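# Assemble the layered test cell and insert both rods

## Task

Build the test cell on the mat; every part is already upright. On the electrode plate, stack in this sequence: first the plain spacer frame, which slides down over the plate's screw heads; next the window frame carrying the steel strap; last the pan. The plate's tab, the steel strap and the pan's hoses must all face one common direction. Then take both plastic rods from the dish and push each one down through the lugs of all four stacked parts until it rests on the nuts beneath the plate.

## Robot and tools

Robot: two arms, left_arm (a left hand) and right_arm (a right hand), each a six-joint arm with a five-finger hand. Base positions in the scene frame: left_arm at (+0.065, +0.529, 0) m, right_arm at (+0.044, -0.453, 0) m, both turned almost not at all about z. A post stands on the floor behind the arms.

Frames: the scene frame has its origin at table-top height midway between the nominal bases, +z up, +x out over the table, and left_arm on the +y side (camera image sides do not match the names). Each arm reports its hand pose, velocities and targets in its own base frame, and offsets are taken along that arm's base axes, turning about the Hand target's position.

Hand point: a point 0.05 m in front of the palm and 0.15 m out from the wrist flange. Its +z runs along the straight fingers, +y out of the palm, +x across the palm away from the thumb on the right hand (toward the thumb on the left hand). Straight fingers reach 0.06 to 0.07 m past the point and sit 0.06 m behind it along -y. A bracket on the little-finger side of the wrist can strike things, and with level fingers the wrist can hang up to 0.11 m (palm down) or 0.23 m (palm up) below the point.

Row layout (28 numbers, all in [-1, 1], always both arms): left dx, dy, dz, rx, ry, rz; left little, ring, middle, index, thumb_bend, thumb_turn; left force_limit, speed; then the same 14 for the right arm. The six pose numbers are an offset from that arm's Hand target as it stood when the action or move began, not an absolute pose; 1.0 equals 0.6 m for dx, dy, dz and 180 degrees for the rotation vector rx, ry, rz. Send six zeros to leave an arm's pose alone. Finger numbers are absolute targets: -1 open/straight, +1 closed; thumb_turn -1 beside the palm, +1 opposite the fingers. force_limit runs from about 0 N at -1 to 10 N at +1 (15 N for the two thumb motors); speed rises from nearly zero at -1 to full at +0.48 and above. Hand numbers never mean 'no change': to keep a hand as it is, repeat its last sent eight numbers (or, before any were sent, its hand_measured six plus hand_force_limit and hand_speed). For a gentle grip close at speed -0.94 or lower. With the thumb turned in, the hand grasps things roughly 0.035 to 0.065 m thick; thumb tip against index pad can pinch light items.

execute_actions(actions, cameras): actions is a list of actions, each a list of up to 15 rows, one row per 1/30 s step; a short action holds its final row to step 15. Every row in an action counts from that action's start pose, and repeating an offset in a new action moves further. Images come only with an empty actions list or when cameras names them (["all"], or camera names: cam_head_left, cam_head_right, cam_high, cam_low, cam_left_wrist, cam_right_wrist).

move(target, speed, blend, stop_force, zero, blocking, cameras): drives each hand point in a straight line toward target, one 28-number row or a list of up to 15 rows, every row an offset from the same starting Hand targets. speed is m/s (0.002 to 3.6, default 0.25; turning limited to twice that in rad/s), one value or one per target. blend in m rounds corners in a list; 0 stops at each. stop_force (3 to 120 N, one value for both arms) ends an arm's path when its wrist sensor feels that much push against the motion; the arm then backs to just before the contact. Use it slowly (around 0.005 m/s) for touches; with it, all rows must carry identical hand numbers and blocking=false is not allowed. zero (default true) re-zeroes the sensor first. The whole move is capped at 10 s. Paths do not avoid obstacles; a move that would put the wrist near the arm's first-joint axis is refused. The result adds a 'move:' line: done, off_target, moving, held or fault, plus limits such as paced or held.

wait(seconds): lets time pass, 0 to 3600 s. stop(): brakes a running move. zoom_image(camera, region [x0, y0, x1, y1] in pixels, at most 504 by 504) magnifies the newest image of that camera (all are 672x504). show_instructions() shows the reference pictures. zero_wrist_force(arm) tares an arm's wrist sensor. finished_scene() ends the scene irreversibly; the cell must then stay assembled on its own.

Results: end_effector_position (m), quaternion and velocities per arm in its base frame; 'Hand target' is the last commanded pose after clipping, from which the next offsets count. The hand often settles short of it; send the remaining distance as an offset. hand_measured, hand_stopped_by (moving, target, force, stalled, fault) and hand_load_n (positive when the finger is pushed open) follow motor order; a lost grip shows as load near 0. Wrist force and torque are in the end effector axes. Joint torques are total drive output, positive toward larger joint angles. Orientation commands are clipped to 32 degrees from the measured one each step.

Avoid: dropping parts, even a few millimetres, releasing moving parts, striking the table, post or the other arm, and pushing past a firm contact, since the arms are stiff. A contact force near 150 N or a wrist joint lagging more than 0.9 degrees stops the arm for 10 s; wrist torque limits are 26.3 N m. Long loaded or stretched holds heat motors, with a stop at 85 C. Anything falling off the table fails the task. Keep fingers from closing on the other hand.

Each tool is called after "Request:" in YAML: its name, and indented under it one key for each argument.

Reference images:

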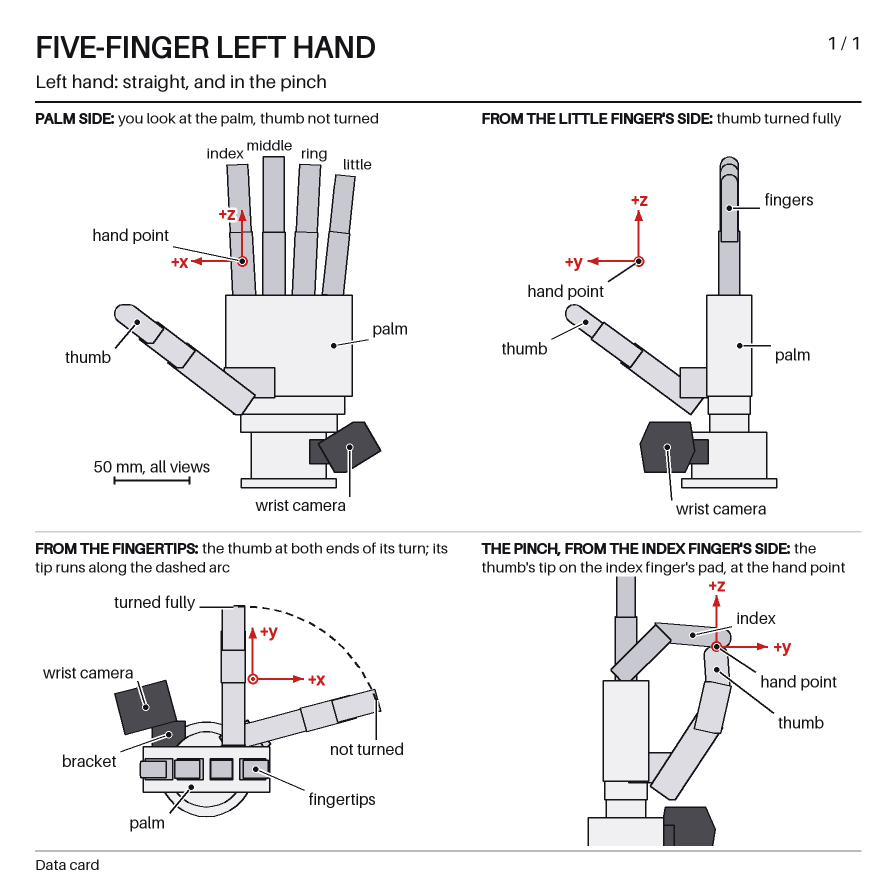

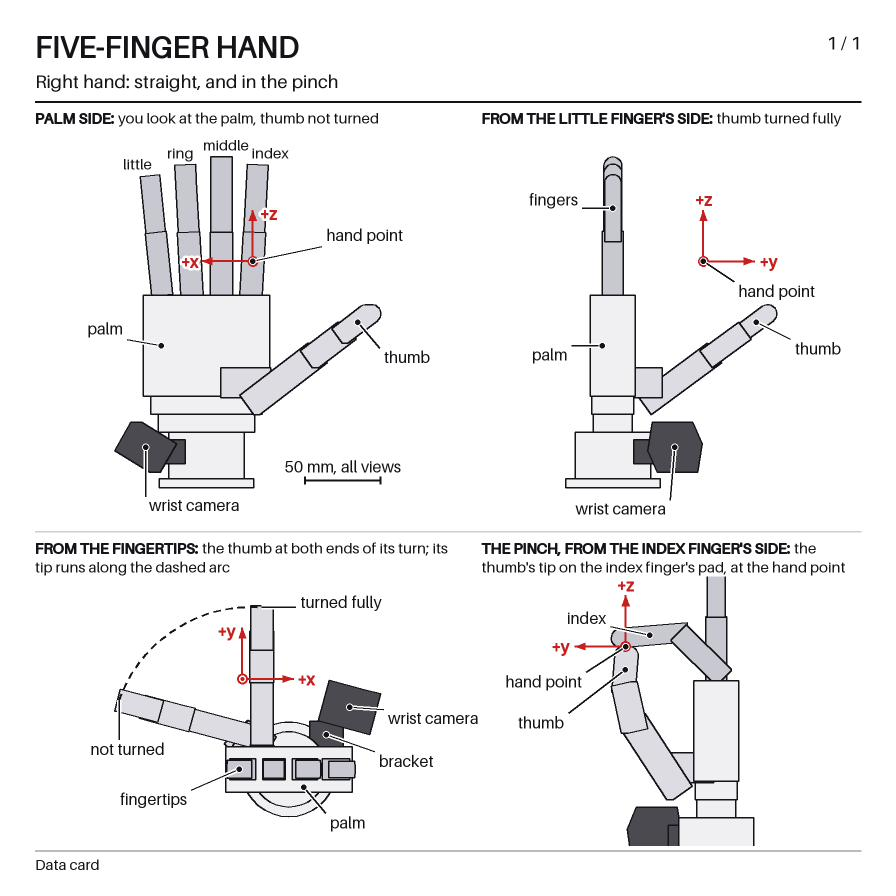

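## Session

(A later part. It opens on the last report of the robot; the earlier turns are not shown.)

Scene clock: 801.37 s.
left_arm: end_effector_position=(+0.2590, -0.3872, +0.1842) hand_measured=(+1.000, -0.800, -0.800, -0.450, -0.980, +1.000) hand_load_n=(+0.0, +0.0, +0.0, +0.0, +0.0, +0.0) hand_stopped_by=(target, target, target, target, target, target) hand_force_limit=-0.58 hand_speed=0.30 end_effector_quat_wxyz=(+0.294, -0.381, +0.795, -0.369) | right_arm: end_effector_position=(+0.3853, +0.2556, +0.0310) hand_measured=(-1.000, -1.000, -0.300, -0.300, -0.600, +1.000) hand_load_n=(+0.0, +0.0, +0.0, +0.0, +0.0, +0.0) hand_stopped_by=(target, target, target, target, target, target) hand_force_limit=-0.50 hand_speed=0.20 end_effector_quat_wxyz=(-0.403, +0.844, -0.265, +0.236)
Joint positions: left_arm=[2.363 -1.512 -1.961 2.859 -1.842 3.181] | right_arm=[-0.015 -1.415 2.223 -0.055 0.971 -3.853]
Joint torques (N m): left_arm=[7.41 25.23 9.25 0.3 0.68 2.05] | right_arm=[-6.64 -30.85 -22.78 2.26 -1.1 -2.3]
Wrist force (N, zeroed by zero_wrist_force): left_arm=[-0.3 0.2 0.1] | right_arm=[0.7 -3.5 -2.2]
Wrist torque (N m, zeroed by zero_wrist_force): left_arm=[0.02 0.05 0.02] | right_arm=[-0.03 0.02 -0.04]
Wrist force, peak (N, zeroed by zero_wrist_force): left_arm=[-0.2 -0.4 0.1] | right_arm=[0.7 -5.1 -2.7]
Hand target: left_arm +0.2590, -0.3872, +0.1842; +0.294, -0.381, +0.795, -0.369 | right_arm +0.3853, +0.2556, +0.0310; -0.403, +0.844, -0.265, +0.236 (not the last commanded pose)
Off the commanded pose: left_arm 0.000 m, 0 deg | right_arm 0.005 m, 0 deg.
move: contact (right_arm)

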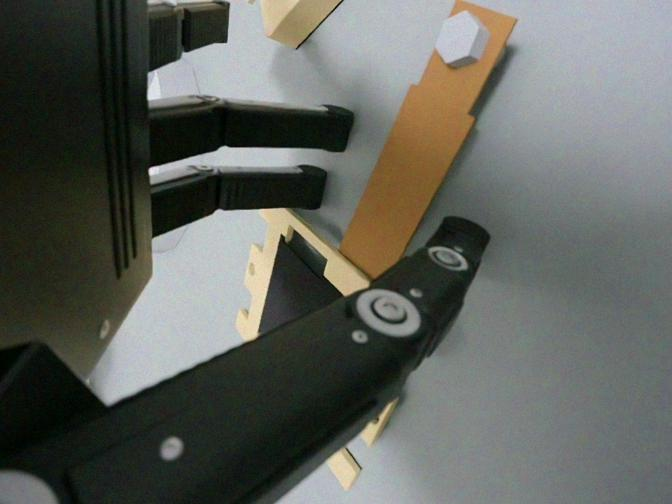

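Request:
move:
  target:
    - [0,0,0,0,0,0,1,-0.8,-0.8,-0.45,-0.98,1,-0.58,0.3,0,0,0.0012,0,0,0,-1,-1,-0.3,-0.3,-0.6,1,-0.5,0.2]
    - [0,0,0,0,0,0,1,-0.8,-0.8,-0.45,-0.98,1,-0.58,0.3,0.0069,0.0094,0.0012,0,0,0,-1,-1,-0.3,-0.3,-0.6,1,-0.5,0.2]
  speed: 0.01
  cameras: ["cam_right_wrist"]

Request:
zoom_image:
  camera: "cam_right_wrist"
  region: [260, 60, 560, 360]

Scene clock: 804.13 s.
left_arm: end_effector_position=(+0.2590, -0.3872, +0.1842) hand_measured=(+1.000, -0.800, -0.800, -0.450, -0.980, +1.000) hand_load_n=(+0.0, +0.0, +0.0, +0.0, +0.0, +0.0) hand_stopped_by=(target, target, target, target, target, target) hand_force_limit=-0.58 hand_speed=0.30 end_effector_quat_wxyz=(+0.294, -0.381, +0.795, -0.369) | right_arm: end_effector_position=(+0.3895, +0.2613, +0.0317) hand_measured=(-1.000, -1.000, -0.300, -0.300, -0.600, +1.000) hand_load_n=(+0.0, +0.0, -0.5, +0.0, +0.0, +0.0) hand_stopped_by=(target, target, target, target, target, target) hand_force_limit=-0.50 hand_speed=0.20 end_effector_quat_wxyz=(-0.403, +0.844, -0.265, +0.236)
Joint positions: left_arm=[2.363 -1.512 -1.961 2.859 -1.842 3.181] | right_arm=[0.006 -1.405 2.205 -0.058 0.986 -3.836]
Joint torques (N m): left_arm=[7.3 24.83 9.36 0.36 0.67 2.08] | right_arm=[-7.52 -24.33 -7.89 -0.48 -1.49 -0.99]
Wrist force (N, zeroed by zero_wrist_force): left_arm=[-0.2 0.0 -0.1] | right_arm=[-0.1 -0.1 -0.5]
Wrist torque (N m, zeroed by zero_wrist_force): left_arm=[0.00 0.04 0.03] | right_arm=[0.05 0.03 -0.02]
Wrist force, peak (N, zeroed by zero_wrist_force): left_arm=[-0.3 -0.1 -0.2] | right_arm=[0.4 -4.1 -1.9]
Hand target: left_arm +0.2590, -0.3872, +0.1842; +0.294, -0.381, +0.795, -0.369 | right_arm +0.3894, +0.2613, +0.0317; -0.403, +0.844, -0.265, +0.236
Off the commanded pose: left_arm 0.000 m, 0 deg | right_arm 0.000 m, 0 deg.
move: done

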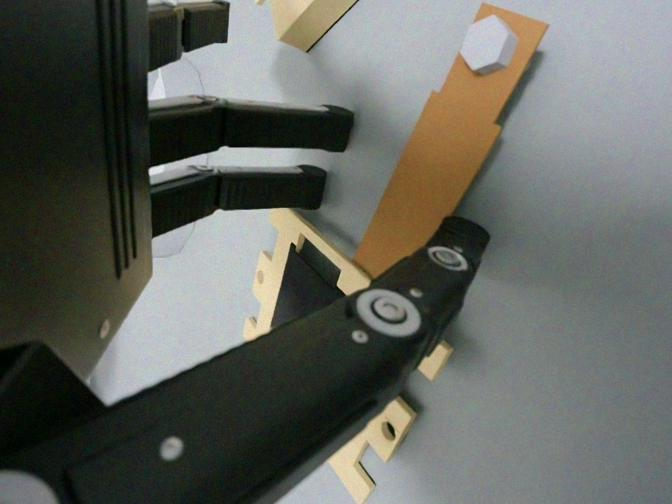

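Scaled by 1.680.

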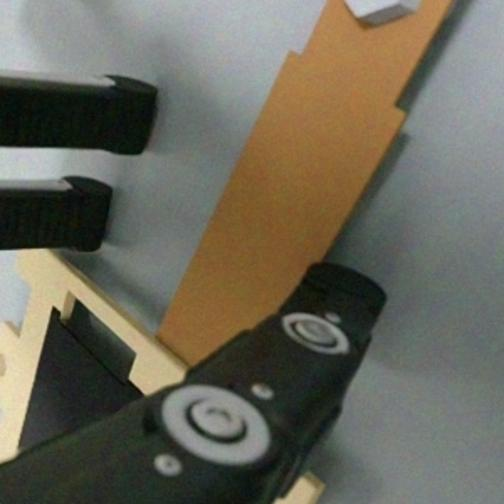

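Request:
move:
  target: [0,0,0,0,0,0,1,-0.8,-0.8,-0.45,-0.98,1,-0.58,0.3,0,0,0,0,0,0,-1,-1,0.3,0.3,-0.6,1,-0.6,-0.94]
  cameras: ["cam_right_wrist"]

Request:
zoom_image:
  camera: "cam_right_wrist"
  region: [260, 60, 560, 360]

Scene clock: 808.73 s.
left_arm: end_effector_position=(+0.2590, -0.3872, +0.1842) hand_measured=(+1.000, -0.800, -0.800, -0.450, -0.980, +1.000) hand_load_n=(+0.0, +0.0, +0.0, +0.0, +0.0, +0.0) hand_stopped_by=(target, target, target, target, target, target) hand_force_limit=-0.58 hand_speed=0.30 end_effector_quat_wxyz=(+0.294, -0.381, +0.795, -0.369) | right_arm: end_effector_position=(+0.3894, +0.2613, +0.0317) hand_measured=(-1.000, -1.000, +0.190, +0.300, -0.600, +1.000) hand_load_n=(+0.0, +0.0, +2.0, +0.0, +1.0, +0.0) hand_stopped_by=(target, target, force, target, target, target) hand_force_limit=-0.60 hand_speed=-0.94 end_effector_quat_wxyz=(-0.403, +0.844, -0.265, +0.236)
Joint positions: left_arm=[2.363 -1.512 -1.961 2.859 -1.842 3.181] | right_arm=[0.006 -1.406 2.206 -0.058 0.986 -3.836]
Joint torques (N m): left_arm=[7.16 24.88 11.2 0.67 0.45 2.04] | right_arm=[-8.3 -31.25 -4.77 2.18 -0.91 -2.4]
Wrist force (N, zeroed by zero_wrist_force): left_arm=[-0.2 -0.1 -0.1] | right_arm=[-0.6 -1.0 -0.4]
Wrist torque (N m, zeroed by zero_wrist_force): left_arm=[-0.02 0.04 0.04] | right_arm=[-0.03 0.11 -0.05]
Wrist force, peak (N, zeroed by zero_wrist_force): left_arm=[-0.3 0.0 0.1] | right_arm=[-0.1 -2.2 -0.3]
Hand target: left_arm +0.2590, -0.3872, +0.1842; +0.294, -0.381, +0.795, -0.369 | right_arm +0.3894, +0.2613, +0.0317; -0.403, +0.844, -0.265, +0.236
Off the commanded pose: left_arm 0.000 m, 0 deg | right_arm 0.000 m, 0 deg.
move: done

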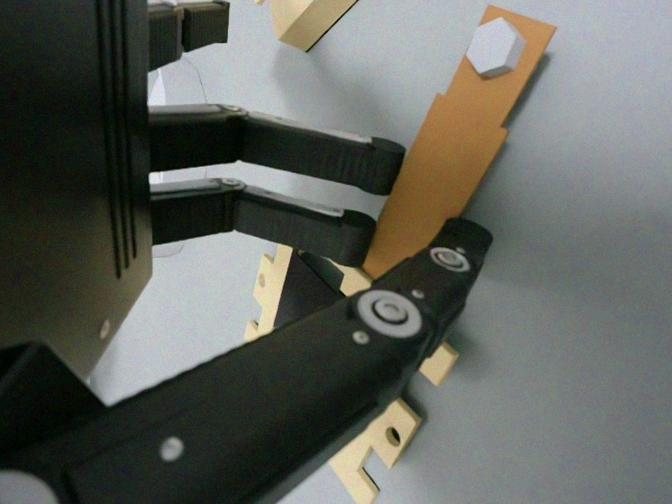

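Scaled by 1.680.

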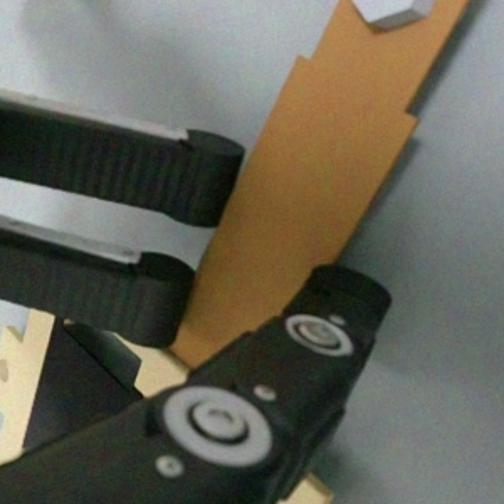

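Request:
move:
  target:
    - [0,0,0,0,0,0,1,-0.8,-0.8,-0.45,-0.98,1,-0.58,0.3,0,0,0,0,0,0,-1,-1,0.0,0.0,-0.6,1,-0.6,-0.8]
    - [0,0,0,0,0,0,1,-0.8,-0.8,-0.45,-0.98,1,-0.58,0.3,0.0054,-0.0040,0,0,0,0,-1,-1,0.0,0.0,-0.6,1,-0.6,-0.8]
    - [0,0,0,0,0,0,1,-0.8,-0.8,-0.45,-0.98,1,-0.58,0.3,0.0054,-0.0040,0,0,0,0,-1,-1,0.0,0.5,-0.6,1,-0.6,-0.94]
  speed: 0.01
  cameras: ["cam_right_wrist"]

Request:
zoom_image:
  camera: "cam_right_wrist"
  region: [260, 60, 560, 360]

Scene clock: 815.60 s.
left_arm: end_effector_position=(+0.2590, -0.3872, +0.1842) hand_measured=(+1.000, -0.800, -0.800, -0.450, -0.980, +1.000) hand_load_n=(+0.0, +0.0, +0.0, +0.0, +0.0, +0.0) hand_stopped_by=(target, target, target, target, target, target) hand_force_limit=-0.58 hand_speed=0.30 end_effector_quat_wxyz=(+0.294, -0.381, +0.795, -0.369) | right_arm: end_effector_position=(+0.3926, +0.2589, +0.0317) hand_measured=(-1.000, -1.000, +0.000, +0.500, -0.600, +1.000) hand_load_n=(+0.0, +0.0, +0.0, +0.0, +0.0, +0.0) hand_stopped_by=(target, target, target, target, target, target) hand_force_limit=-0.60 hand_speed=-0.94 end_effector_quat_wxyz=(-0.403, +0.844, -0.265, +0.236)
Joint positions: left_arm=[2.363 -1.512 -1.961 2.859 -1.842 3.181] | right_arm=[-0.003 -1.4 2.2 -0.053 0.979 -3.843]
Joint torques (N m): left_arm=[7.42 23.73 11.14 0.99 0.12 1.91] | right_arm=[8.98 -31.64 -2.89 -1.07 0.74 1.84]
Wrist force (N, zeroed by zero_wrist_force): left_arm=[0.0 -0.2 -0.1] | right_arm=[-0.3 -0.2 -0.1]
Wrist torque (N m, zeroed by zero_wrist_force): left_arm=[-0.04 0.01 0.05] | right_arm=[0.01 0.06 0.04]
Wrist force, peak (N, zeroed by zero_wrist_force): left_arm=[-0.2 -0.3 -0.2] | right_arm=[0.1 -1.5 -0.4]
Hand target: left_arm +0.2590, -0.3872, +0.1842; +0.294, -0.381, +0.795, -0.369 | right_arm +0.3926, +0.2589, +0.0317; -0.403, +0.844, -0.265, +0.236
Off the commanded pose: left_arm 0.000 m, 0 deg | right_arm 0.000 m, 0 deg.
move: done

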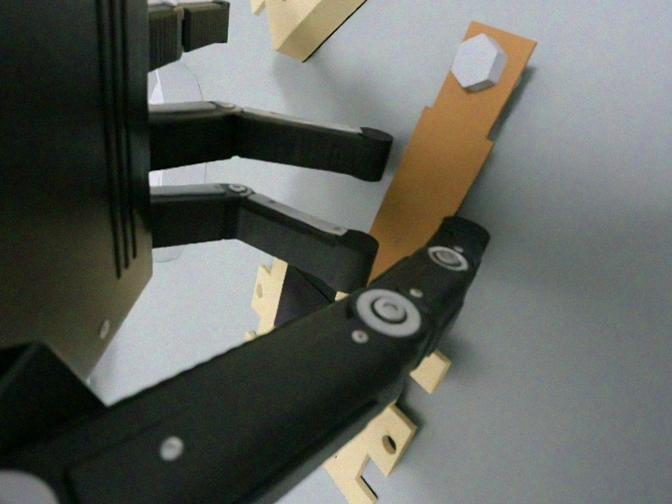

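Scaled by 1.680.

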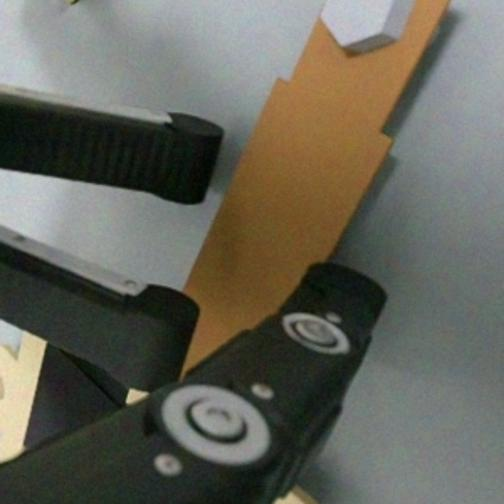

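Request:
move:
  target:
    - [0,0,0,0,0,0,1,-0.8,-0.8,-0.45,-0.98,1,-0.58,0.3,0,0,0,0,0,0,-1,-1,-0.3,-0.3,-0.6,1,-0.6,-0.5]
    - [0,0,0,0,0,0,1,-0.8,-0.8,-0.45,-0.98,1,-0.58,0.3,-0.0040,-0.0054,0,0,0,0,-1,-1,-0.3,-0.3,-0.6,1,-0.6,-0.5]
    - [0,0,0,0,0,0,1,-0.8,-0.8,-0.45,-0.98,1,-0.58,0.3,-0.0099,-0.0134,0.01,0.0201,-0.0148,0,-1,-1,-0.3,-0.3,-0.5,1,-0.6,-0.5]
  speed: 0.02
  cameras: ["cam_right_wrist"]

Request:
zoom_image:
  camera: "cam_right_wrist"
  region: [260, 60, 560, 360]

Scene clock: 823.47 s.
left_arm: end_effector_position=(+0.2590, -0.3872, +0.1842) hand_measured=(+1.000, -0.800, -0.800, -0.450, -0.980, +1.000) hand_load_n=(+0.5, +0.0, -0.5, +0.0, +0.0, +0.0) hand_stopped_by=(target, target, target, target, target, target) hand_force_limit=-0.58 hand_speed=0.30 end_effector_quat_wxyz=(+0.294, -0.381, +0.795, -0.369) | right_arm: end_effector_position=(+0.3867, +0.2508, +0.0377) hand_measured=(-1.000, -1.000, -0.300, -0.300, -0.500, +1.000) hand_load_n=(+0.0, +0.0, +0.5, +0.0, +0.0, +0.0) hand_stopped_by=(target, target, target, target, target, target) hand_force_limit=-0.60 hand_speed=-0.50 end_effector_quat_wxyz=(-0.436, +0.825, -0.262, +0.247)
Joint positions: left_arm=[2.363 -1.512 -1.961 2.859 -1.842 3.181] | right_arm=[-0.08 -1.445 2.274 -0.125 0.879 -3.846]
Joint torques (N m): left_arm=[7.53 23.36 10.93 1 0 2.18] | right_arm=[8.63 -8.27 -23.54 2.24 0.61 -0.7]
Wrist force (N, zeroed by zero_wrist_force): left_arm=[-0.3 -0.1 0.0] | right_arm=[-0.3 -0.3 0.3]
Wrist torque (N m, zeroed by zero_wrist_force): left_arm=[-0.03 0.05 0.03] | right_arm=[-0.04 0.01 0.03]
Wrist force, peak (N, zeroed by zero_wrist_force): left_arm=[-0.2 -0.2 -0.2] | right_arm=[-0.1 -1.6 -1.3]
Hand target: left_arm +0.2590, -0.3872, +0.1842; +0.294, -0.381, +0.795, -0.369 | right_arm +0.3867, +0.2508, +0.0377; -0.436, +0.825, -0.262, +0.247
Off the commanded pose: left_arm 0.000 m, 0 deg | right_arm 0.000 m, 0 deg.
move: done

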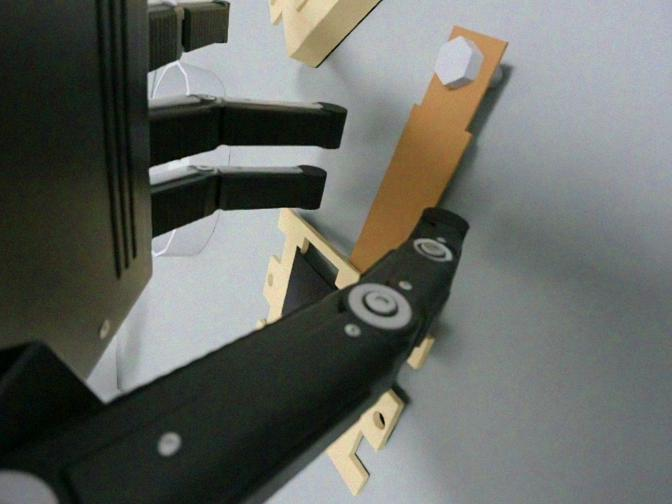

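Scaled by 1.680.

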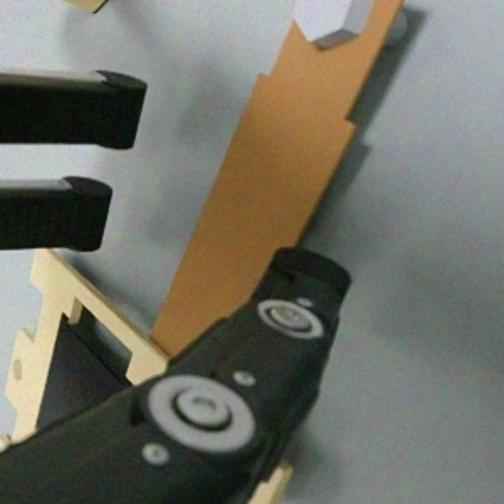

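Request:
move:
  target: [0,0,0,0,0,0,1,-0.8,-0.8,-0.45,-0.98,1,-0.58,0.3,0,0,-0.02,0,0,0,-1,-1,-0.3,-0.3,-0.5,1,-0.6,-0.5]
  speed: 0.005
  stop_force: 3
  cameras: []

Scene clock: 827.80 s.
left_arm: end_effector_position=(+0.2590, -0.3872, +0.1842) hand_measured=(+1.000, -0.800, -0.800, -0.450, -0.980, +1.000) hand_load_n=(+0.0, +0.0, +0.0, +0.0, +0.0, +0.0) hand_stopped_by=(target, target, target, target, target, target) hand_force_limit=-0.58 hand_speed=0.30 end_effector_quat_wxyz=(+0.294, -0.381, +0.795, -0.369) | right_arm: end_effector_position=(+0.3867, +0.2508, +0.0281) hand_measured=(-1.000, -1.000, -0.300, -0.300, -0.500, +1.000) hand_load_n=(+0.0, +0.0, +0.0, +0.0, +0.0, +0.0) hand_stopped_by=(target, target, target, target, target, target) hand_force_limit=-0.60 hand_speed=-0.50 end_effector_quat_wxyz=(-0.436, +0.825, -0.262, +0.247)
Joint positions: left_arm=[2.363 -1.512 -1.961 2.859 -1.842 3.181] | right_arm=[-0.08 -1.423 2.284 -0.156 0.879 -3.846]
Joint torques (N m): left_arm=[6.32 22.67 11.61 1.01 -0.3 2.06] | right_arm=[8.26 -30.22 -23.37 2.16 0.34 -1.91]
Wrist force (N, zeroed by zero_wrist_force): left_arm=[-0.1 0.0 0.0] | right_arm=[0.1 -2.1 -1.1]
Wrist torque (N m, zeroed by zero_wrist_force): left_arm=[-0.01 0.03 0.03] | right_arm=[-0.09 0.01 -0.02]
Wrist force, peak (N, zeroed by zero_wrist_force): left_arm=[-0.2 -0.4 -0.2] | right_arm=[0.3 -3.4 -2.0]
Hand target: left_arm +0.2590, -0.3872, +0.1842; +0.294, -0.381, +0.795, -0.369 | right_arm +0.3867, +0.2508, +0.0281; -0.436, +0.825, -0.262, +0.247 (not the last commanded pose)
Off the commanded pose: left_arm 0.000 m, 0 deg | right_arm 0.002 m, 0 deg.
move: contact (right_arm)

Request:
move:
  target:
    - [0,0,0,0,0,0,1,-0.8,-0.8,-0.45,-0.98,1,-0.58,0.3,0,0,0.0022,0.0089,-0.0066,0,-1,-1,-0.3,-0.3,-0.5,1,-0.6,-0.5]
    - [0,0,0,0,0,0,1,-0.8,-0.8,-0.45,-0.98,1,-0.58,0.3,0.0045,0.0060,0.0022,0.0089,-0.0066,0,-1,-1,-0.3,-0.3,-0.5,1,-0.6,-0.5]
  speed: 0.01
  cameras: ["cam_right_wrist"]

Request:
zoom_image:
  camera: "cam_right_wrist"
  region: [260, 60, 560, 360]

Scene clock: 831.90 s.
left_arm: end_effector_position=(+0.2590, -0.3872, +0.1842) hand_measured=(+1.000, -0.800, -0.800, -0.450, -0.980, +1.000) hand_load_n=(+0.0, +0.0, +0.0, +0.0, +0.0, +0.0) hand_stopped_by=(target, target, target, target, target, target) hand_force_limit=-0.58 hand_speed=0.30 end_effector_quat_wxyz=(+0.294, -0.381, +0.795, -0.369) | right_arm: end_effector_position=(+0.3895, +0.2545, +0.0295) hand_measured=(-1.000, -1.000, -0.300, -0.300, -0.500, +1.000) hand_load_n=(+0.0, +0.0, +0.0, +0.0, +0.0, +0.0) hand_stopped_by=(target, target, target, target, target, target) hand_force_limit=-0.60 hand_speed=-0.50 end_effector_quat_wxyz=(-0.450, +0.816, -0.261, +0.252)
Joint positions: left_arm=[2.363 -1.512 -1.961 2.859 -1.842 3.181] | right_arm=[-0.086 -1.424 2.297 -0.203 0.856 -3.821]
Joint torques (N m): left_arm=[6.54 22.51 12.15 1.11 -0.44 2.03] | right_arm=[-8.69 -20.63 -8.45 -0.07 -1.88 -1.52]
Wrist force (N, zeroed by zero_wrist_force): left_arm=[-0.1 0.1 0.1] | right_arm=[0.0 0.2 0.2]
Wrist torque (N m, zeroed by zero_wrist_force): left_arm=[0.00 0.03 0.03] | right_arm=[0.04 -0.03 0.02]
Wrist force, peak (N, zeroed by zero_wrist_force): left_arm=[0.1 0.3 0.2] | right_arm=[-0.1 -2.8 -1.2]
Hand target: left_arm +0.2590, -0.3872, +0.1842; +0.294, -0.381, +0.795, -0.369 | right_arm +0.3894, +0.2544, +0.0295; -0.450, +0.816, -0.261, +0.252
Off the commanded pose: left_arm 0.000 m, 0 deg | right_arm 0.000 m, 0 deg.
move: done

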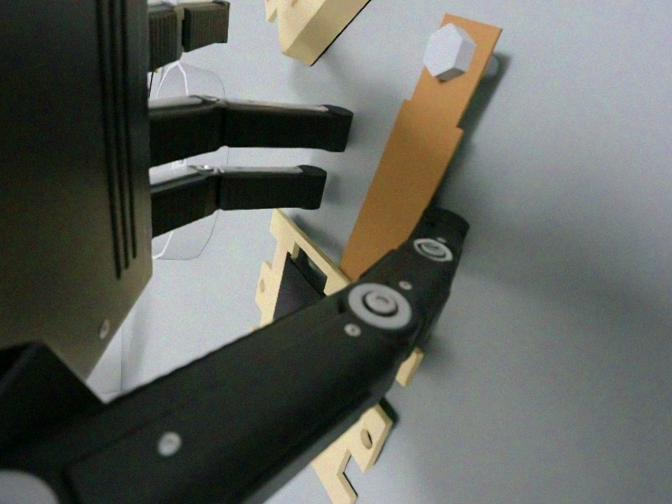

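Scaled by 1.680.

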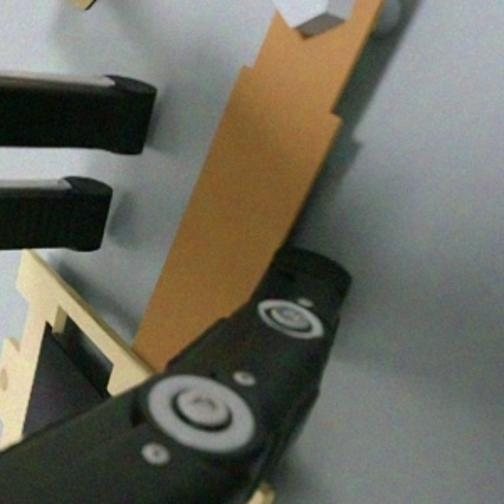

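Request:
move:
  target: [0,0,0,0,0,0,1,-0.8,-0.8,-0.45,-0.98,1,-0.58,0.3,0,0,0,0,0,0,-1,-1,-0.3,0.25,-0.5,1,-0.6,-0.94]
  cameras: ["cam_right_wrist"]

Request:
zoom_image:
  camera: "cam_right_wrist"
  region: [260, 60, 560, 360]

Scene clock: 835.43 s.
left_arm: end_effector_position=(+0.2590, -0.3872, +0.1842) hand_measured=(+1.000, -0.800, -0.800, -0.450, -0.980, +1.000) hand_load_n=(+0.5, +0.0, +0.0, +0.0, +0.0, +0.0) hand_stopped_by=(target, target, target, target, target, target) hand_force_limit=-0.58 hand_speed=0.30 end_effector_quat_wxyz=(+0.294, -0.381, +0.795, -0.369) | right_arm: end_effector_position=(+0.3894, +0.2544, +0.0295) hand_measured=(-1.000, -1.000, -0.300, +0.162, -0.500, +1.000) hand_load_n=(+0.0, +0.0, +0.0, +2.0, +1.5, -0.5) hand_stopped_by=(target, target, target, force, target, target) hand_force_limit=-0.60 hand_speed=-0.94 end_effector_quat_wxyz=(-0.450, +0.816, -0.261, +0.252)
Joint positions: left_arm=[2.363 -1.512 -1.961 2.859 -1.842 3.181] | right_arm=[-0.086 -1.425 2.298 -0.203 0.855 -3.821]
Joint torques (N m): left_arm=[6.84 21.82 12.44 1.06 -0.54 2.01] | right_arm=[-7.46 -31 -2.68 2.27 -2.01 -2.39]
Wrist force (N, zeroed by zero_wrist_force): left_arm=[-0.1 -0.1 0.1] | right_arm=[-0.2 0.1 0.3]
Wrist torque (N m, zeroed by zero_wrist_force): left_arm=[-0.02 0.04 0.04] | right_arm=[0.03 -0.02 0.03]
Wrist force, peak (N, zeroed by zero_wrist_force): left_arm=[0.3 0.1 0.2] | right_arm=[-0.3 0.4 0.7]
Hand target: left_arm +0.2590, -0.3872, +0.1842; +0.294, -0.381, +0.795, -0.369 | right_arm +0.3894, +0.2544, +0.0295; -0.450, +0.816, -0.261, +0.252
Off the commanded pose: left_arm 0.000 m, 0 deg | right_arm 0.000 m, 0 deg.
move: done

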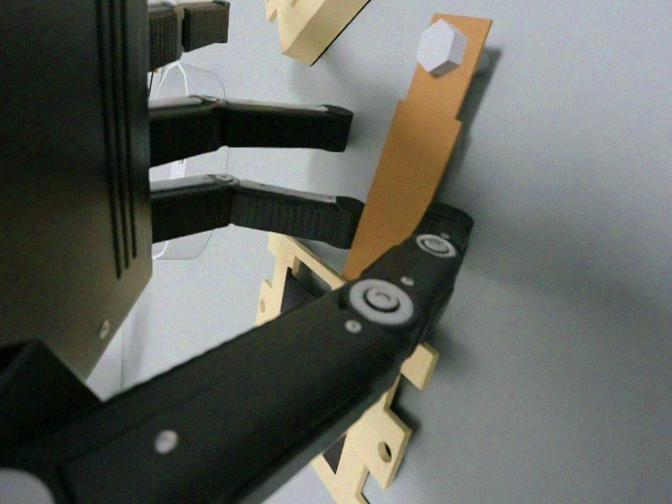

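Scaled by 1.680.

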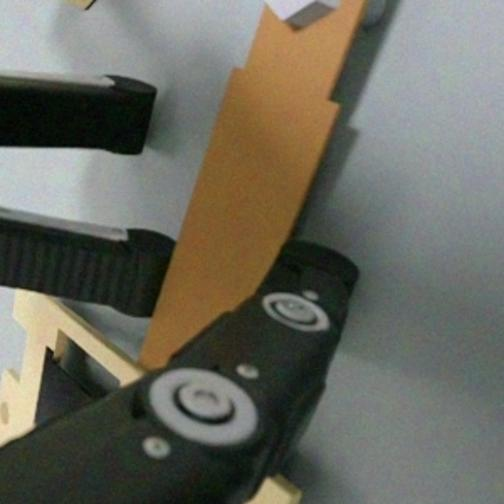

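Request:
move:
  target: [0,0,0,0,0,0,1,-0.8,-0.8,-0.45,-0.98,1,-0.58,0.3,0,0,0,0,0,0,-1,-1,0.25,0.25,-0.5,1,-0.6,-0.94]
  cameras: ["cam_right_wrist"]

Request:
zoom_image:
  camera: "cam_right_wrist"
  region: [260, 60, 560, 360]

Scene clock: 838.70 s.
left_arm: end_effector_position=(+0.2590, -0.3872, +0.1842) hand_measured=(+1.000, -0.800, -0.800, -0.450, -0.980, +1.000) hand_load_n=(+0.0, +0.0, +0.0, +0.0, +0.0, +0.0) hand_stopped_by=(target, target, target, target, target, target) hand_force_limit=-0.58 hand_speed=0.30 end_effector_quat_wxyz=(+0.294, -0.381, +0.795, -0.369) | right_arm: end_effector_position=(+0.3894, +0.2544, +0.0295) hand_measured=(-1.000, -1.000, +0.116, +0.162, -0.500, +1.000) hand_load_n=(+0.0, +0.0, +2.0, +1.5, +2.0, -0.5) hand_stopped_by=(target, target, force, force, target, target) hand_force_limit=-0.60 hand_speed=-0.94 end_effector_quat_wxyz=(-0.450, +0.816, -0.261, +0.252)
Joint positions: left_arm=[2.363 -1.512 -1.961 2.859 -1.842 3.181] | right_arm=[-0.086 -1.425 2.298 -0.203 0.855 -3.821]
Joint torques (N m): left_arm=[6.96 21.58 12.14 1 -0.71 2.17] | right_arm=[-7.14 -29.45 -2.66 1.88 -1.89 -2.14]
Wrist force (N, zeroed by zero_wrist_force): left_arm=[-0.1 -0.1 -0.1] | right_arm=[0.0 -0.5 0.3]
Wrist torque (N m, zeroed by zero_wrist_force): left_arm=[-0.02 0.03 0.04] | right_arm=[-0.02 -0.04 0.05]
Wrist force, peak (N, zeroed by zero_wrist_force): left_arm=[-0.3 0.3 0.1] | right_arm=[-0.4 0.3 0.7]
Hand target: left_arm +0.2590, -0.3872, +0.1842; +0.294, -0.381, +0.795, -0.369 | right_arm +0.3894, +0.2544, +0.0295; -0.450, +0.816, -0.261, +0.252
Off the commanded pose: left_arm 0.000 m, 0 deg | right_arm 0.000 m, 0 deg.
move: done

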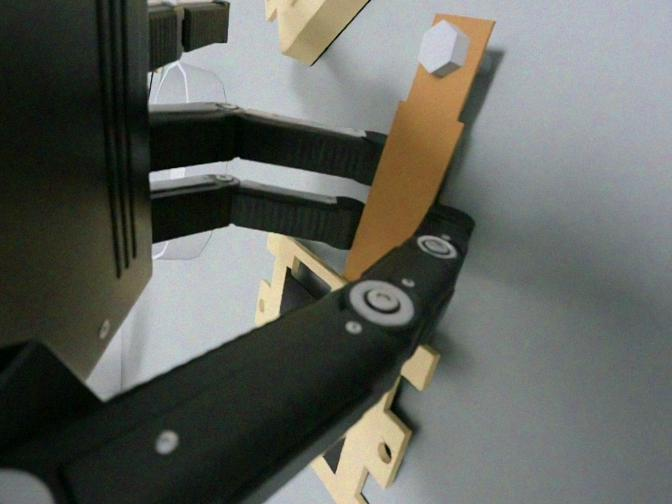

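Scaled by 1.680.

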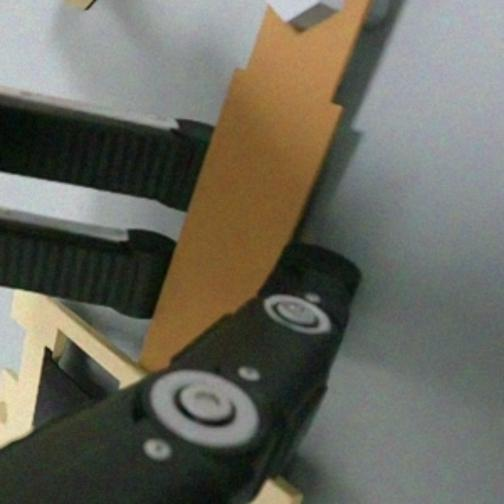

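Request:
move:
  target: [0,0,0,0,0,0,1,-0.8,-0.8,-0.45,-0.98,1,-0.58,0.3,0,0,0,0,0,0,-1,-1,0.3,0.3,-0.5,1,-0.3,-0.94]
  cameras: []

Request:
move:
  target: [0,0,0,0,0,0,1,-0.8,-0.8,-0.45,-0.98,1,-0.58,0.3,0,0,0.005,0,0,0,-1,-1,0.3,0.3,-0.5,1,-0.3,-0.94]
  speed: 0.003
  cameras: ["cam_right_wrist"]

Request:
zoom_image:
  camera: "cam_right_wrist"
  region: [260, 60, 560, 360]

Scene clock: 839.90 s.
left_arm: end_effector_position=(+0.2590, -0.3872, +0.1842) hand_measured=(+1.000, -0.800, -0.800, -0.450, -0.980, +1.000) hand_load_n=(+0.0, +0.0, +0.0, +0.0, +0.0, +0.0) hand_stopped_by=(target, target, target, target, target, target) hand_force_limit=-0.58 hand_speed=0.30 end_effector_quat_wxyz=(+0.294, -0.381, +0.795, -0.369) | right_arm: end_effector_position=(+0.3894, +0.2544, +0.0295) hand_measured=(-1.000, -1.000, +0.138, +0.194, -0.502, +1.000) hand_load_n=(+0.0, +0.0, +3.0, +4.0, +3.5, +0.0) hand_stopped_by=(target, target, force, force, target, target) hand_force_limit=-0.30 hand_speed=-0.94 end_effector_quat_wxyz=(-0.450, +0.816, -0.261, +0.252)
Joint positions: left_arm=[2.363 -1.512 -1.961 2.859 -1.842 3.181] | right_arm=[-0.086 -1.425 2.298 -0.203 0.855 -3.821]
Joint torques (N m): left_arm=[6.23 21.9 12.93 1.19 -0.74 1.94] | right_arm=[-6.59 -28.4 -3.04 1.74 -1.71 -2.1]
Wrist force (N, zeroed by zero_wrist_force): left_arm=[-0.1 0.2 0.1] | right_arm=[-0.2 -2.2 0.2]
Wrist torque (N m, zeroed by zero_wrist_force): left_arm=[0.00 0.03 0.03] | right_arm=[-0.17 0.00 0.04]
Wrist force, peak (N, zeroed by zero_wrist_force): left_arm=[0.0 -0.3 0.0] | right_arm=[0.1 -2.9 0.0]
Hand target: left_arm +0.2590, -0.3872, +0.1842; +0.294, -0.381, +0.795, -0.369 | right_arm +0.3894, +0.2544, +0.0295; -0.450, +0.816, -0.261, +0.252
Off the commanded pose: left_arm 0.000 m, 0 deg | right_arm 0.000 m, 0 deg.
move: done

Scene clock: 841.13 s.
left_arm: end_effector_position=(+0.2590, -0.3872, +0.1842) hand_measured=(+1.000, -0.800, -0.800, -0.450, -0.980, +1.000) hand_load_n=(+0.0, +0.0, +0.0, +0.0, +0.0, +0.0) hand_stopped_by=(target, target, target, target, target, target) hand_force_limit=-0.58 hand_speed=0.30 end_effector_quat_wxyz=(+0.294, -0.381, +0.795, -0.369) | right_arm: end_effector_position=(+0.3894, +0.2544, +0.0325) hand_measured=(-1.000, -1.000, +0.138, +0.194, -0.502, +1.000) hand_load_n=(+0.0, +0.0, +2.0, +3.0, +4.5, +0.0) hand_stopped_by=(target, target, force, force, target, target) hand_force_limit=-0.30 hand_speed=-0.94 end_effector_quat_wxyz=(-0.450, +0.816, -0.261, +0.252)
Joint positions: left_arm=[2.363 -1.512 -1.961 2.859 -1.842 3.181] | right_arm=[-0.086 -1.432 2.295 -0.193 0.855 -3.821]
Joint torques (N m): left_arm=[6.78 21.15 12.62 1.17 -0.86 1.97] | right_arm=[-8.16 -26.09 -22.13 1.17 -1.4 -1.72]
Wrist force (N, zeroed by zero_wrist_force): left_arm=[-0.1 -0.1 0.0] | right_arm=[-0.6 0.7 0.6]
Wrist torque (N m, zeroed by zero_wrist_force): left_arm=[-0.03 0.03 0.04] | right_arm=[0.08 0.04 0.03]
Wrist force, peak (N, zeroed by zero_wrist_force): left_arm=[-0.2 0.3 0.0] | right_arm=[-0.6 -2.6 0.2]
Hand target: left_arm +0.2590, -0.3872, +0.1842; +0.294, -0.381, +0.795, -0.369 | right_arm +0.3894, +0.2544, +0.0325; -0.450, +0.816, -0.261, +0.252
Off the commanded pose: left_arm 0.000 m, 0 deg | right_arm 0.000 m, 0 deg.
move: done

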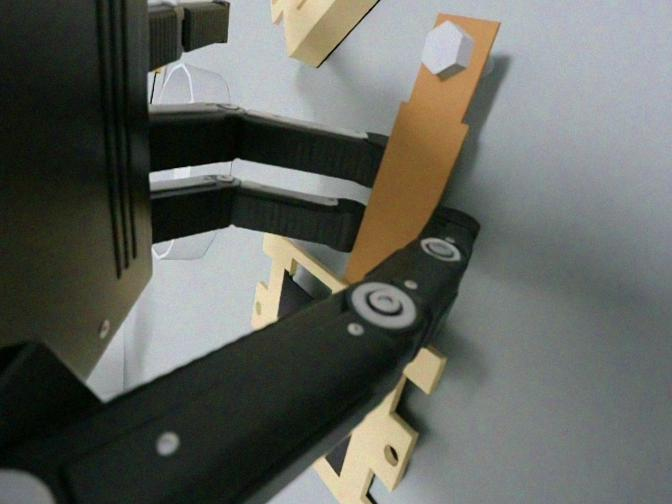

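Scaled by 1.680.

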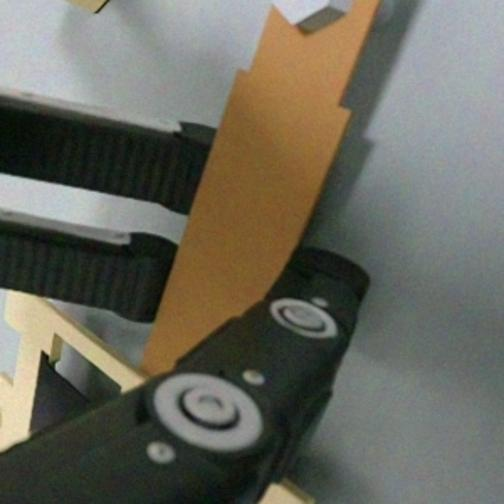

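Request:
move:
  target: [0,0,0,0,0,0,1,-0.8,-0.8,-0.45,-0.98,1,-0.58,0.3,0,0,0.01,0,0,0,-1,-1,0.3,0.3,-0.5,1,-0.3,-0.94]
  speed: 0.005
  cameras: ["cam_right_wrist","cam_low","cam_left_wrist"]

Request:
zoom_image:
  camera: "cam_left_wrist"
  region: [370, 240, 570, 420]

Scene clock: 843.33 s.
left_arm: end_effector_position=(+0.2590, -0.3872, +0.1842) hand_measured=(+1.000, -0.800, -0.800, -0.450, -0.980, +1.000) hand_load_n=(+0.5, +0.0, +0.0, +0.0, +0.0, +0.0) hand_stopped_by=(target, target, target, target, target, target) hand_force_limit=-0.58 hand_speed=0.30 end_effector_quat_wxyz=(+0.294, -0.381, +0.795, -0.369) | right_arm: end_effector_position=(+0.3894, +0.2544, +0.0385) hand_measured=(-1.000, -1.000, +0.138, +0.194, -0.502, +1.000) hand_load_n=(+0.0, +0.0, +2.0, +3.0, +4.5, +0.0) hand_stopped_by=(target, target, force, force, target, target) hand_force_limit=-0.30 hand_speed=-0.94 end_effector_quat_wxyz=(-0.450, +0.816, -0.261, +0.252)
Joint positions: left_arm=[2.363 -1.512 -1.961 2.859 -1.842 3.181] | right_arm=[-0.086 -1.446 2.289 -0.173 0.855 -3.821]
Joint torques (N m): left_arm=[6.55 20.36 11.88 1.1 -0.79 1.99] | right_arm=[-6.85 -22.34 -20.59 0.43 -0.53 -1.04]
Wrist force (N, zeroed by zero_wrist_force): left_arm=[0.1 -0.1 0.2] | right_arm=[0.0 0.4 0.4]
Wrist torque (N m, zeroed by zero_wrist_force): left_arm=[-0.04 0.01 0.05] | right_arm=[0.03 -0.04 0.05]
Wrist force, peak (N, zeroed by zero_wrist_force): left_arm=[-0.3 -0.1 -0.1] | right_arm=[-0.5 0.7 0.9]
Hand target: left_arm +0.2590, -0.3872, +0.1842; +0.294, -0.381, +0.795, -0.369 | right_arm +0.3894, +0.2544, +0.0385; -0.450, +0.816, -0.261, +0.252
Off the commanded pose: left_arm 0.000 m, 0 deg | right_arm 0.000 m, 0 deg.
move: done
Images, in order (width x height): cam_low 672x504, cam_left_wrist 672x504, cam_right_wrist 672x504.

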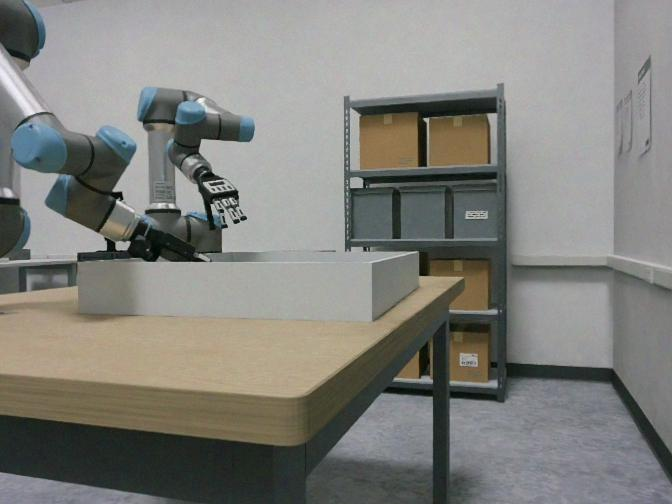

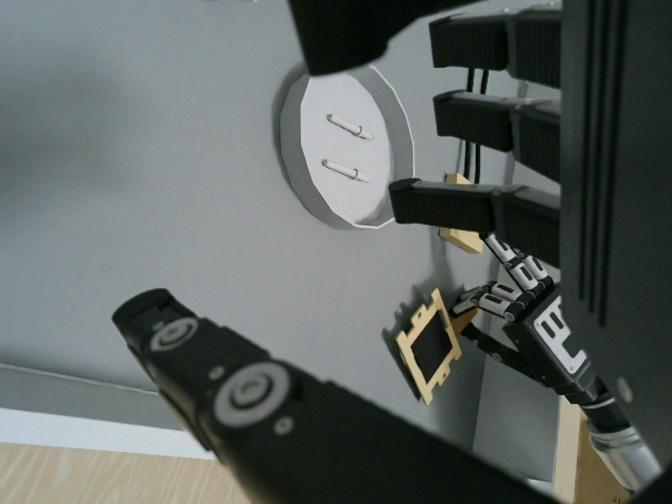

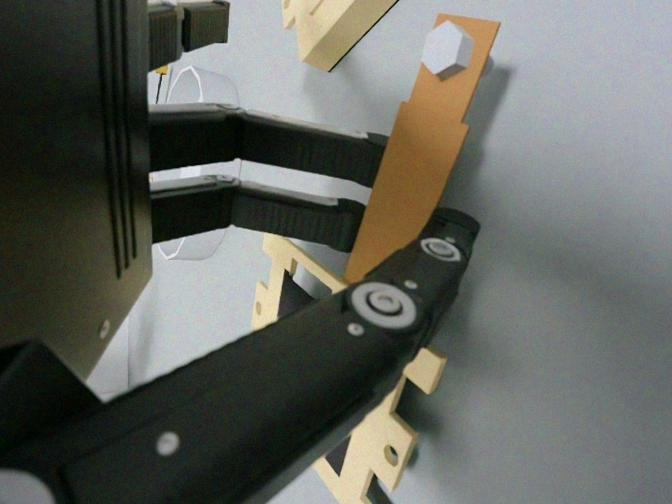

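Scaled by 2.520.

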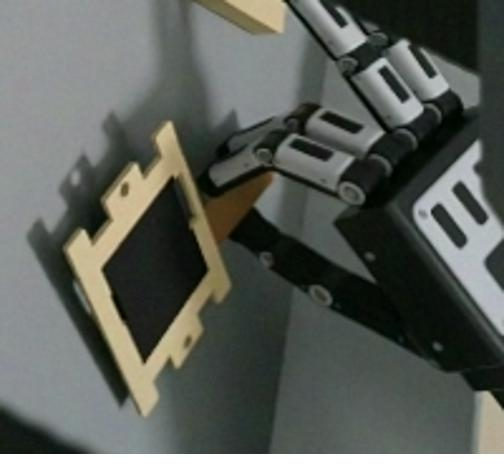

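Request:
move:
  target:
    - [0,0.35,0,0,0,0,1,-0.8,-0.8,-0.45,-0.98,1,-0.58,0.3,0,0,0.13,0,0,0,-1,-1,0.3,0.3,-0.5,1,-0.3,-0.94]
  speed: 0.07
  cameras: ["cam_right_wrist","cam_high"]

Scene clock: 848.83 s.
left_arm: end_effector_position=(+0.2590, -0.1772, +0.1841) hand_measured=(+1.000, -0.800, -0.800, -0.450, -0.980, +1.000) hand_load_n=(+0.0, +0.0, +0.0, +0.0, +0.0, +0.0) hand_stopped_by=(target, target, target, target, target, target) hand_force_limit=-0.58 hand_speed=0.30 end_effector_quat_wxyz=(+0.294, -0.381, +0.795, -0.369) end_effector_velocity=(+0.000, +0.000, +0.000) end_effector_angular_velocity=(-0.001, +0.002, +0.003) | right_arm: end_effector_position=(+0.3894, +0.2545, +0.1165) hand_measured=(-1.000, -1.000, +0.138, +0.194, -0.502, +1.000) hand_load_n=(+0.0, +0.0, +2.5, +3.0, +4.5, +0.0) hand_stopped_by=(target, target, force, force, target, target) hand_force_limit=-0.30 hand_speed=-0.94 end_effector_quat_wxyz=(-0.450, +0.816, -0.261, +0.252)
Joint positions: left_arm=[3.697 -0.909 -2.381 2.394 -0.792 4.088] | right_arm=[-0.086 -1.6 2.189 0.081 0.855 -3.821]
Joint velocities: left_arm=[-0.003 0 0 0.002 -0.004 -0.006] | right_arm=[within noise]
Joint torques (N m): left_arm=[-7.42 -9.96 25.15 0.79 -0.48 -2.02] | right_arm=[2.44 -4.7 -7.53 -1.06 -0.21 -1.23]
Wrist force (N, zeroed by zero_wrist_force): left_arm=[0.1 0.1 -0.3] | right_arm=[0.1 -0.3 0.4]
Wrist torque (N m, zeroed by zero_wrist_force): left_arm=[0.03 -0.03 0.01] | right_arm=[-0.08 0.02 0.02]
Wrist force, peak (N, zeroed by zero_wrist_force): left_arm=[0.5 -0.4 0.3] | right_arm=[-0.7 0.5 1.0]
Hand target: left_arm +0.2590, -0.1772, +0.1842; +0.294, -0.381, +0.795, -0.369 | right_arm +0.3894, +0.2544, +0.1165; -0.450, +0.816, -0.261, +0.252
Off the commanded pose: left_arm 0.000 m, 0 deg | right_arm 0.000 m, 0 deg.
move: done
Images, in order (width x height): cam_high 672x504, cam_right_wrist 672x504.

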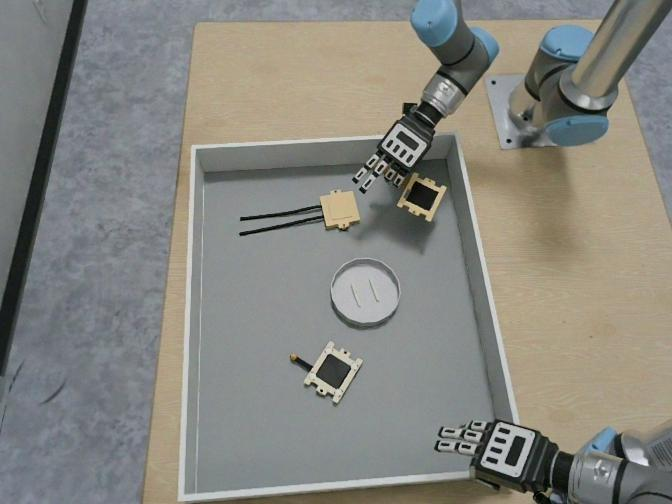

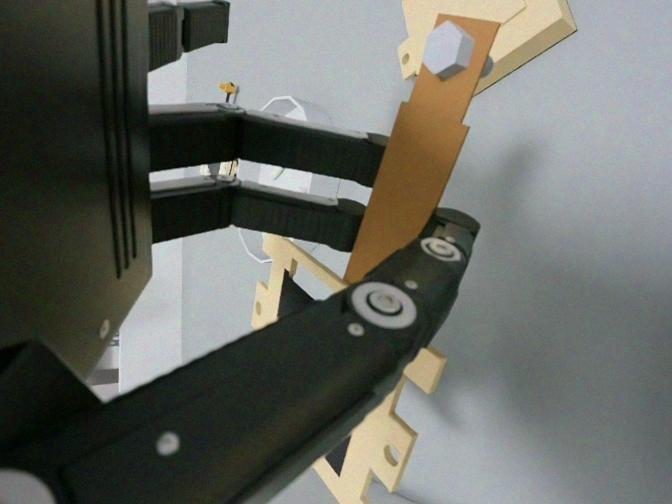

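Request:
move:
  target: [0,0,0,0,0,0,1,-0.8,-0.8,-0.45,-0.98,1,-0.58,0.3,0.3353,0.5308,0,0,0,0,-1,-1,0.3,0.3,-0.5,1,-0.3,-0.94]
  speed: 0.08
  cameras: ["cam_right_wrist","cam_high","cam_left_wrist"]

Scene clock: 854.63 s.
left_arm: end_effector_position=(+0.2590, -0.1772, +0.1842) hand_measured=(+1.000, -0.800, -0.800, -0.450, -0.980, +1.000) hand_load_n=(+0.0, +0.0, +0.0, +0.0, +0.0, +0.0) hand_stopped_by=(target, target, target, target, target, target) hand_force_limit=-0.58 hand_speed=0.30 end_effector_quat_wxyz=(+0.294, -0.381, +0.795, -0.369) | right_arm: end_effector_position=(+0.5905, +0.5729, +0.1164) hand_measured=(-1.000, -1.000, +0.138, +0.194, -0.502, +1.000) hand_load_n=(+0.0, +0.0, +2.5, +3.0, +4.5, +0.0) hand_stopped_by=(target, target, force, force, target, target) hand_force_limit=-0.30 hand_speed=-0.94 end_effector_quat_wxyz=(-0.450, +0.816, -0.261, +0.252)
Joint positions: left_arm=[3.696 -0.909 -2.38 2.394 -0.792 4.088] | right_arm=[0.535 -0.833 1.087 0.244 1.38 -3.444]
Joint torques (N m): left_arm=[-8.01 -18.9 31.27 0.64 -0.34 -1.61] | right_arm=[-7.92 -53.3 -29.05 -1.58 -1.46 -2.55]
Wrist force (N, zeroed by zero_wrist_force): left_arm=[-0.1 0.2 -0.1] | right_arm=[0.2 0.1 -0.1]
Wrist torque (N m, zeroed by zero_wrist_force): left_arm=[0.03 0.01 0.02] | right_arm=[0.01 -0.01 0.11]
Wrist force, peak (N, zeroed by zero_wrist_force): left_arm=[0.1 0.6 -0.2] | right_arm=[0.0 1.0 -0.4]
Hand target: left_arm +0.2590, -0.1772, +0.1842; +0.294, -0.381, +0.795, -0.369 | right_arm +0.5906, +0.5729, +0.1165; -0.450, +0.816, -0.261, +0.252
Off the commanded pose: left_arm 0.000 m, 0 deg | right_arm 0.000 m, 0 deg.
move: done
Images, in order (width x height): cam_high 672x504, cam_left_wrist 672x504, cam_right_wrist 672x504.

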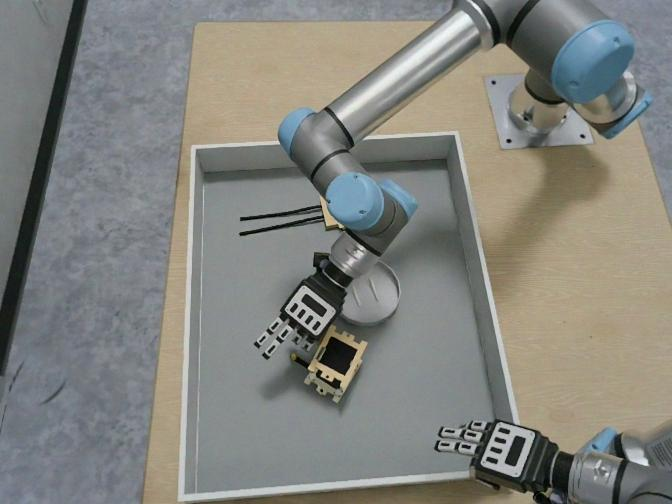

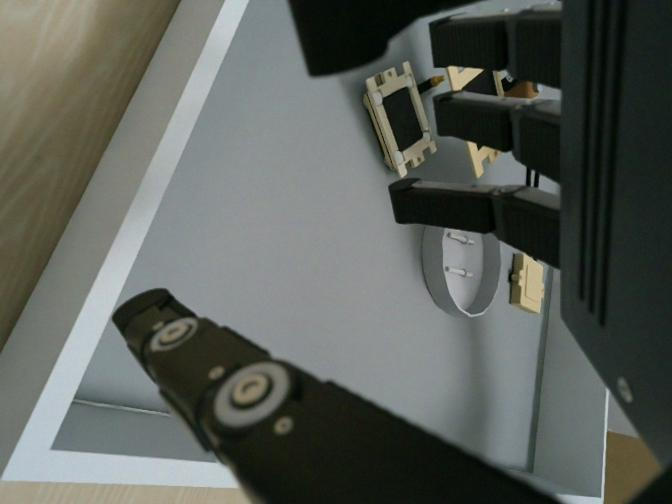

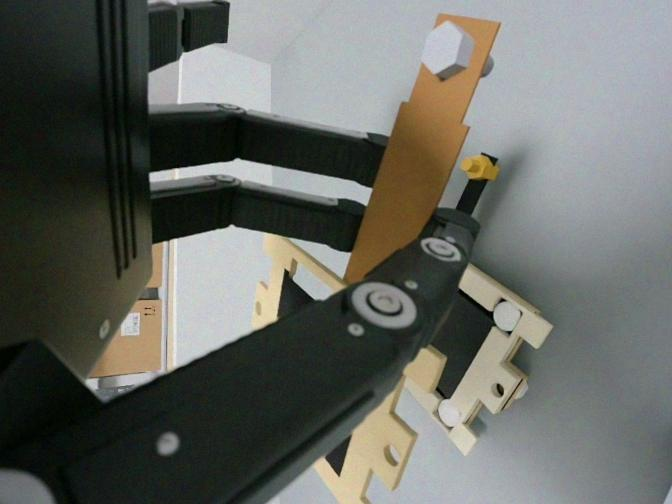

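Request:
zoom_image:
  camera: "cam_right_wrist"
  region: [340, 240, 600, 500]

Scaled by 1.938.

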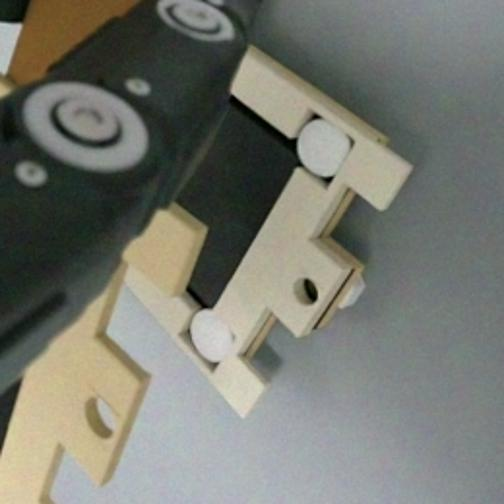

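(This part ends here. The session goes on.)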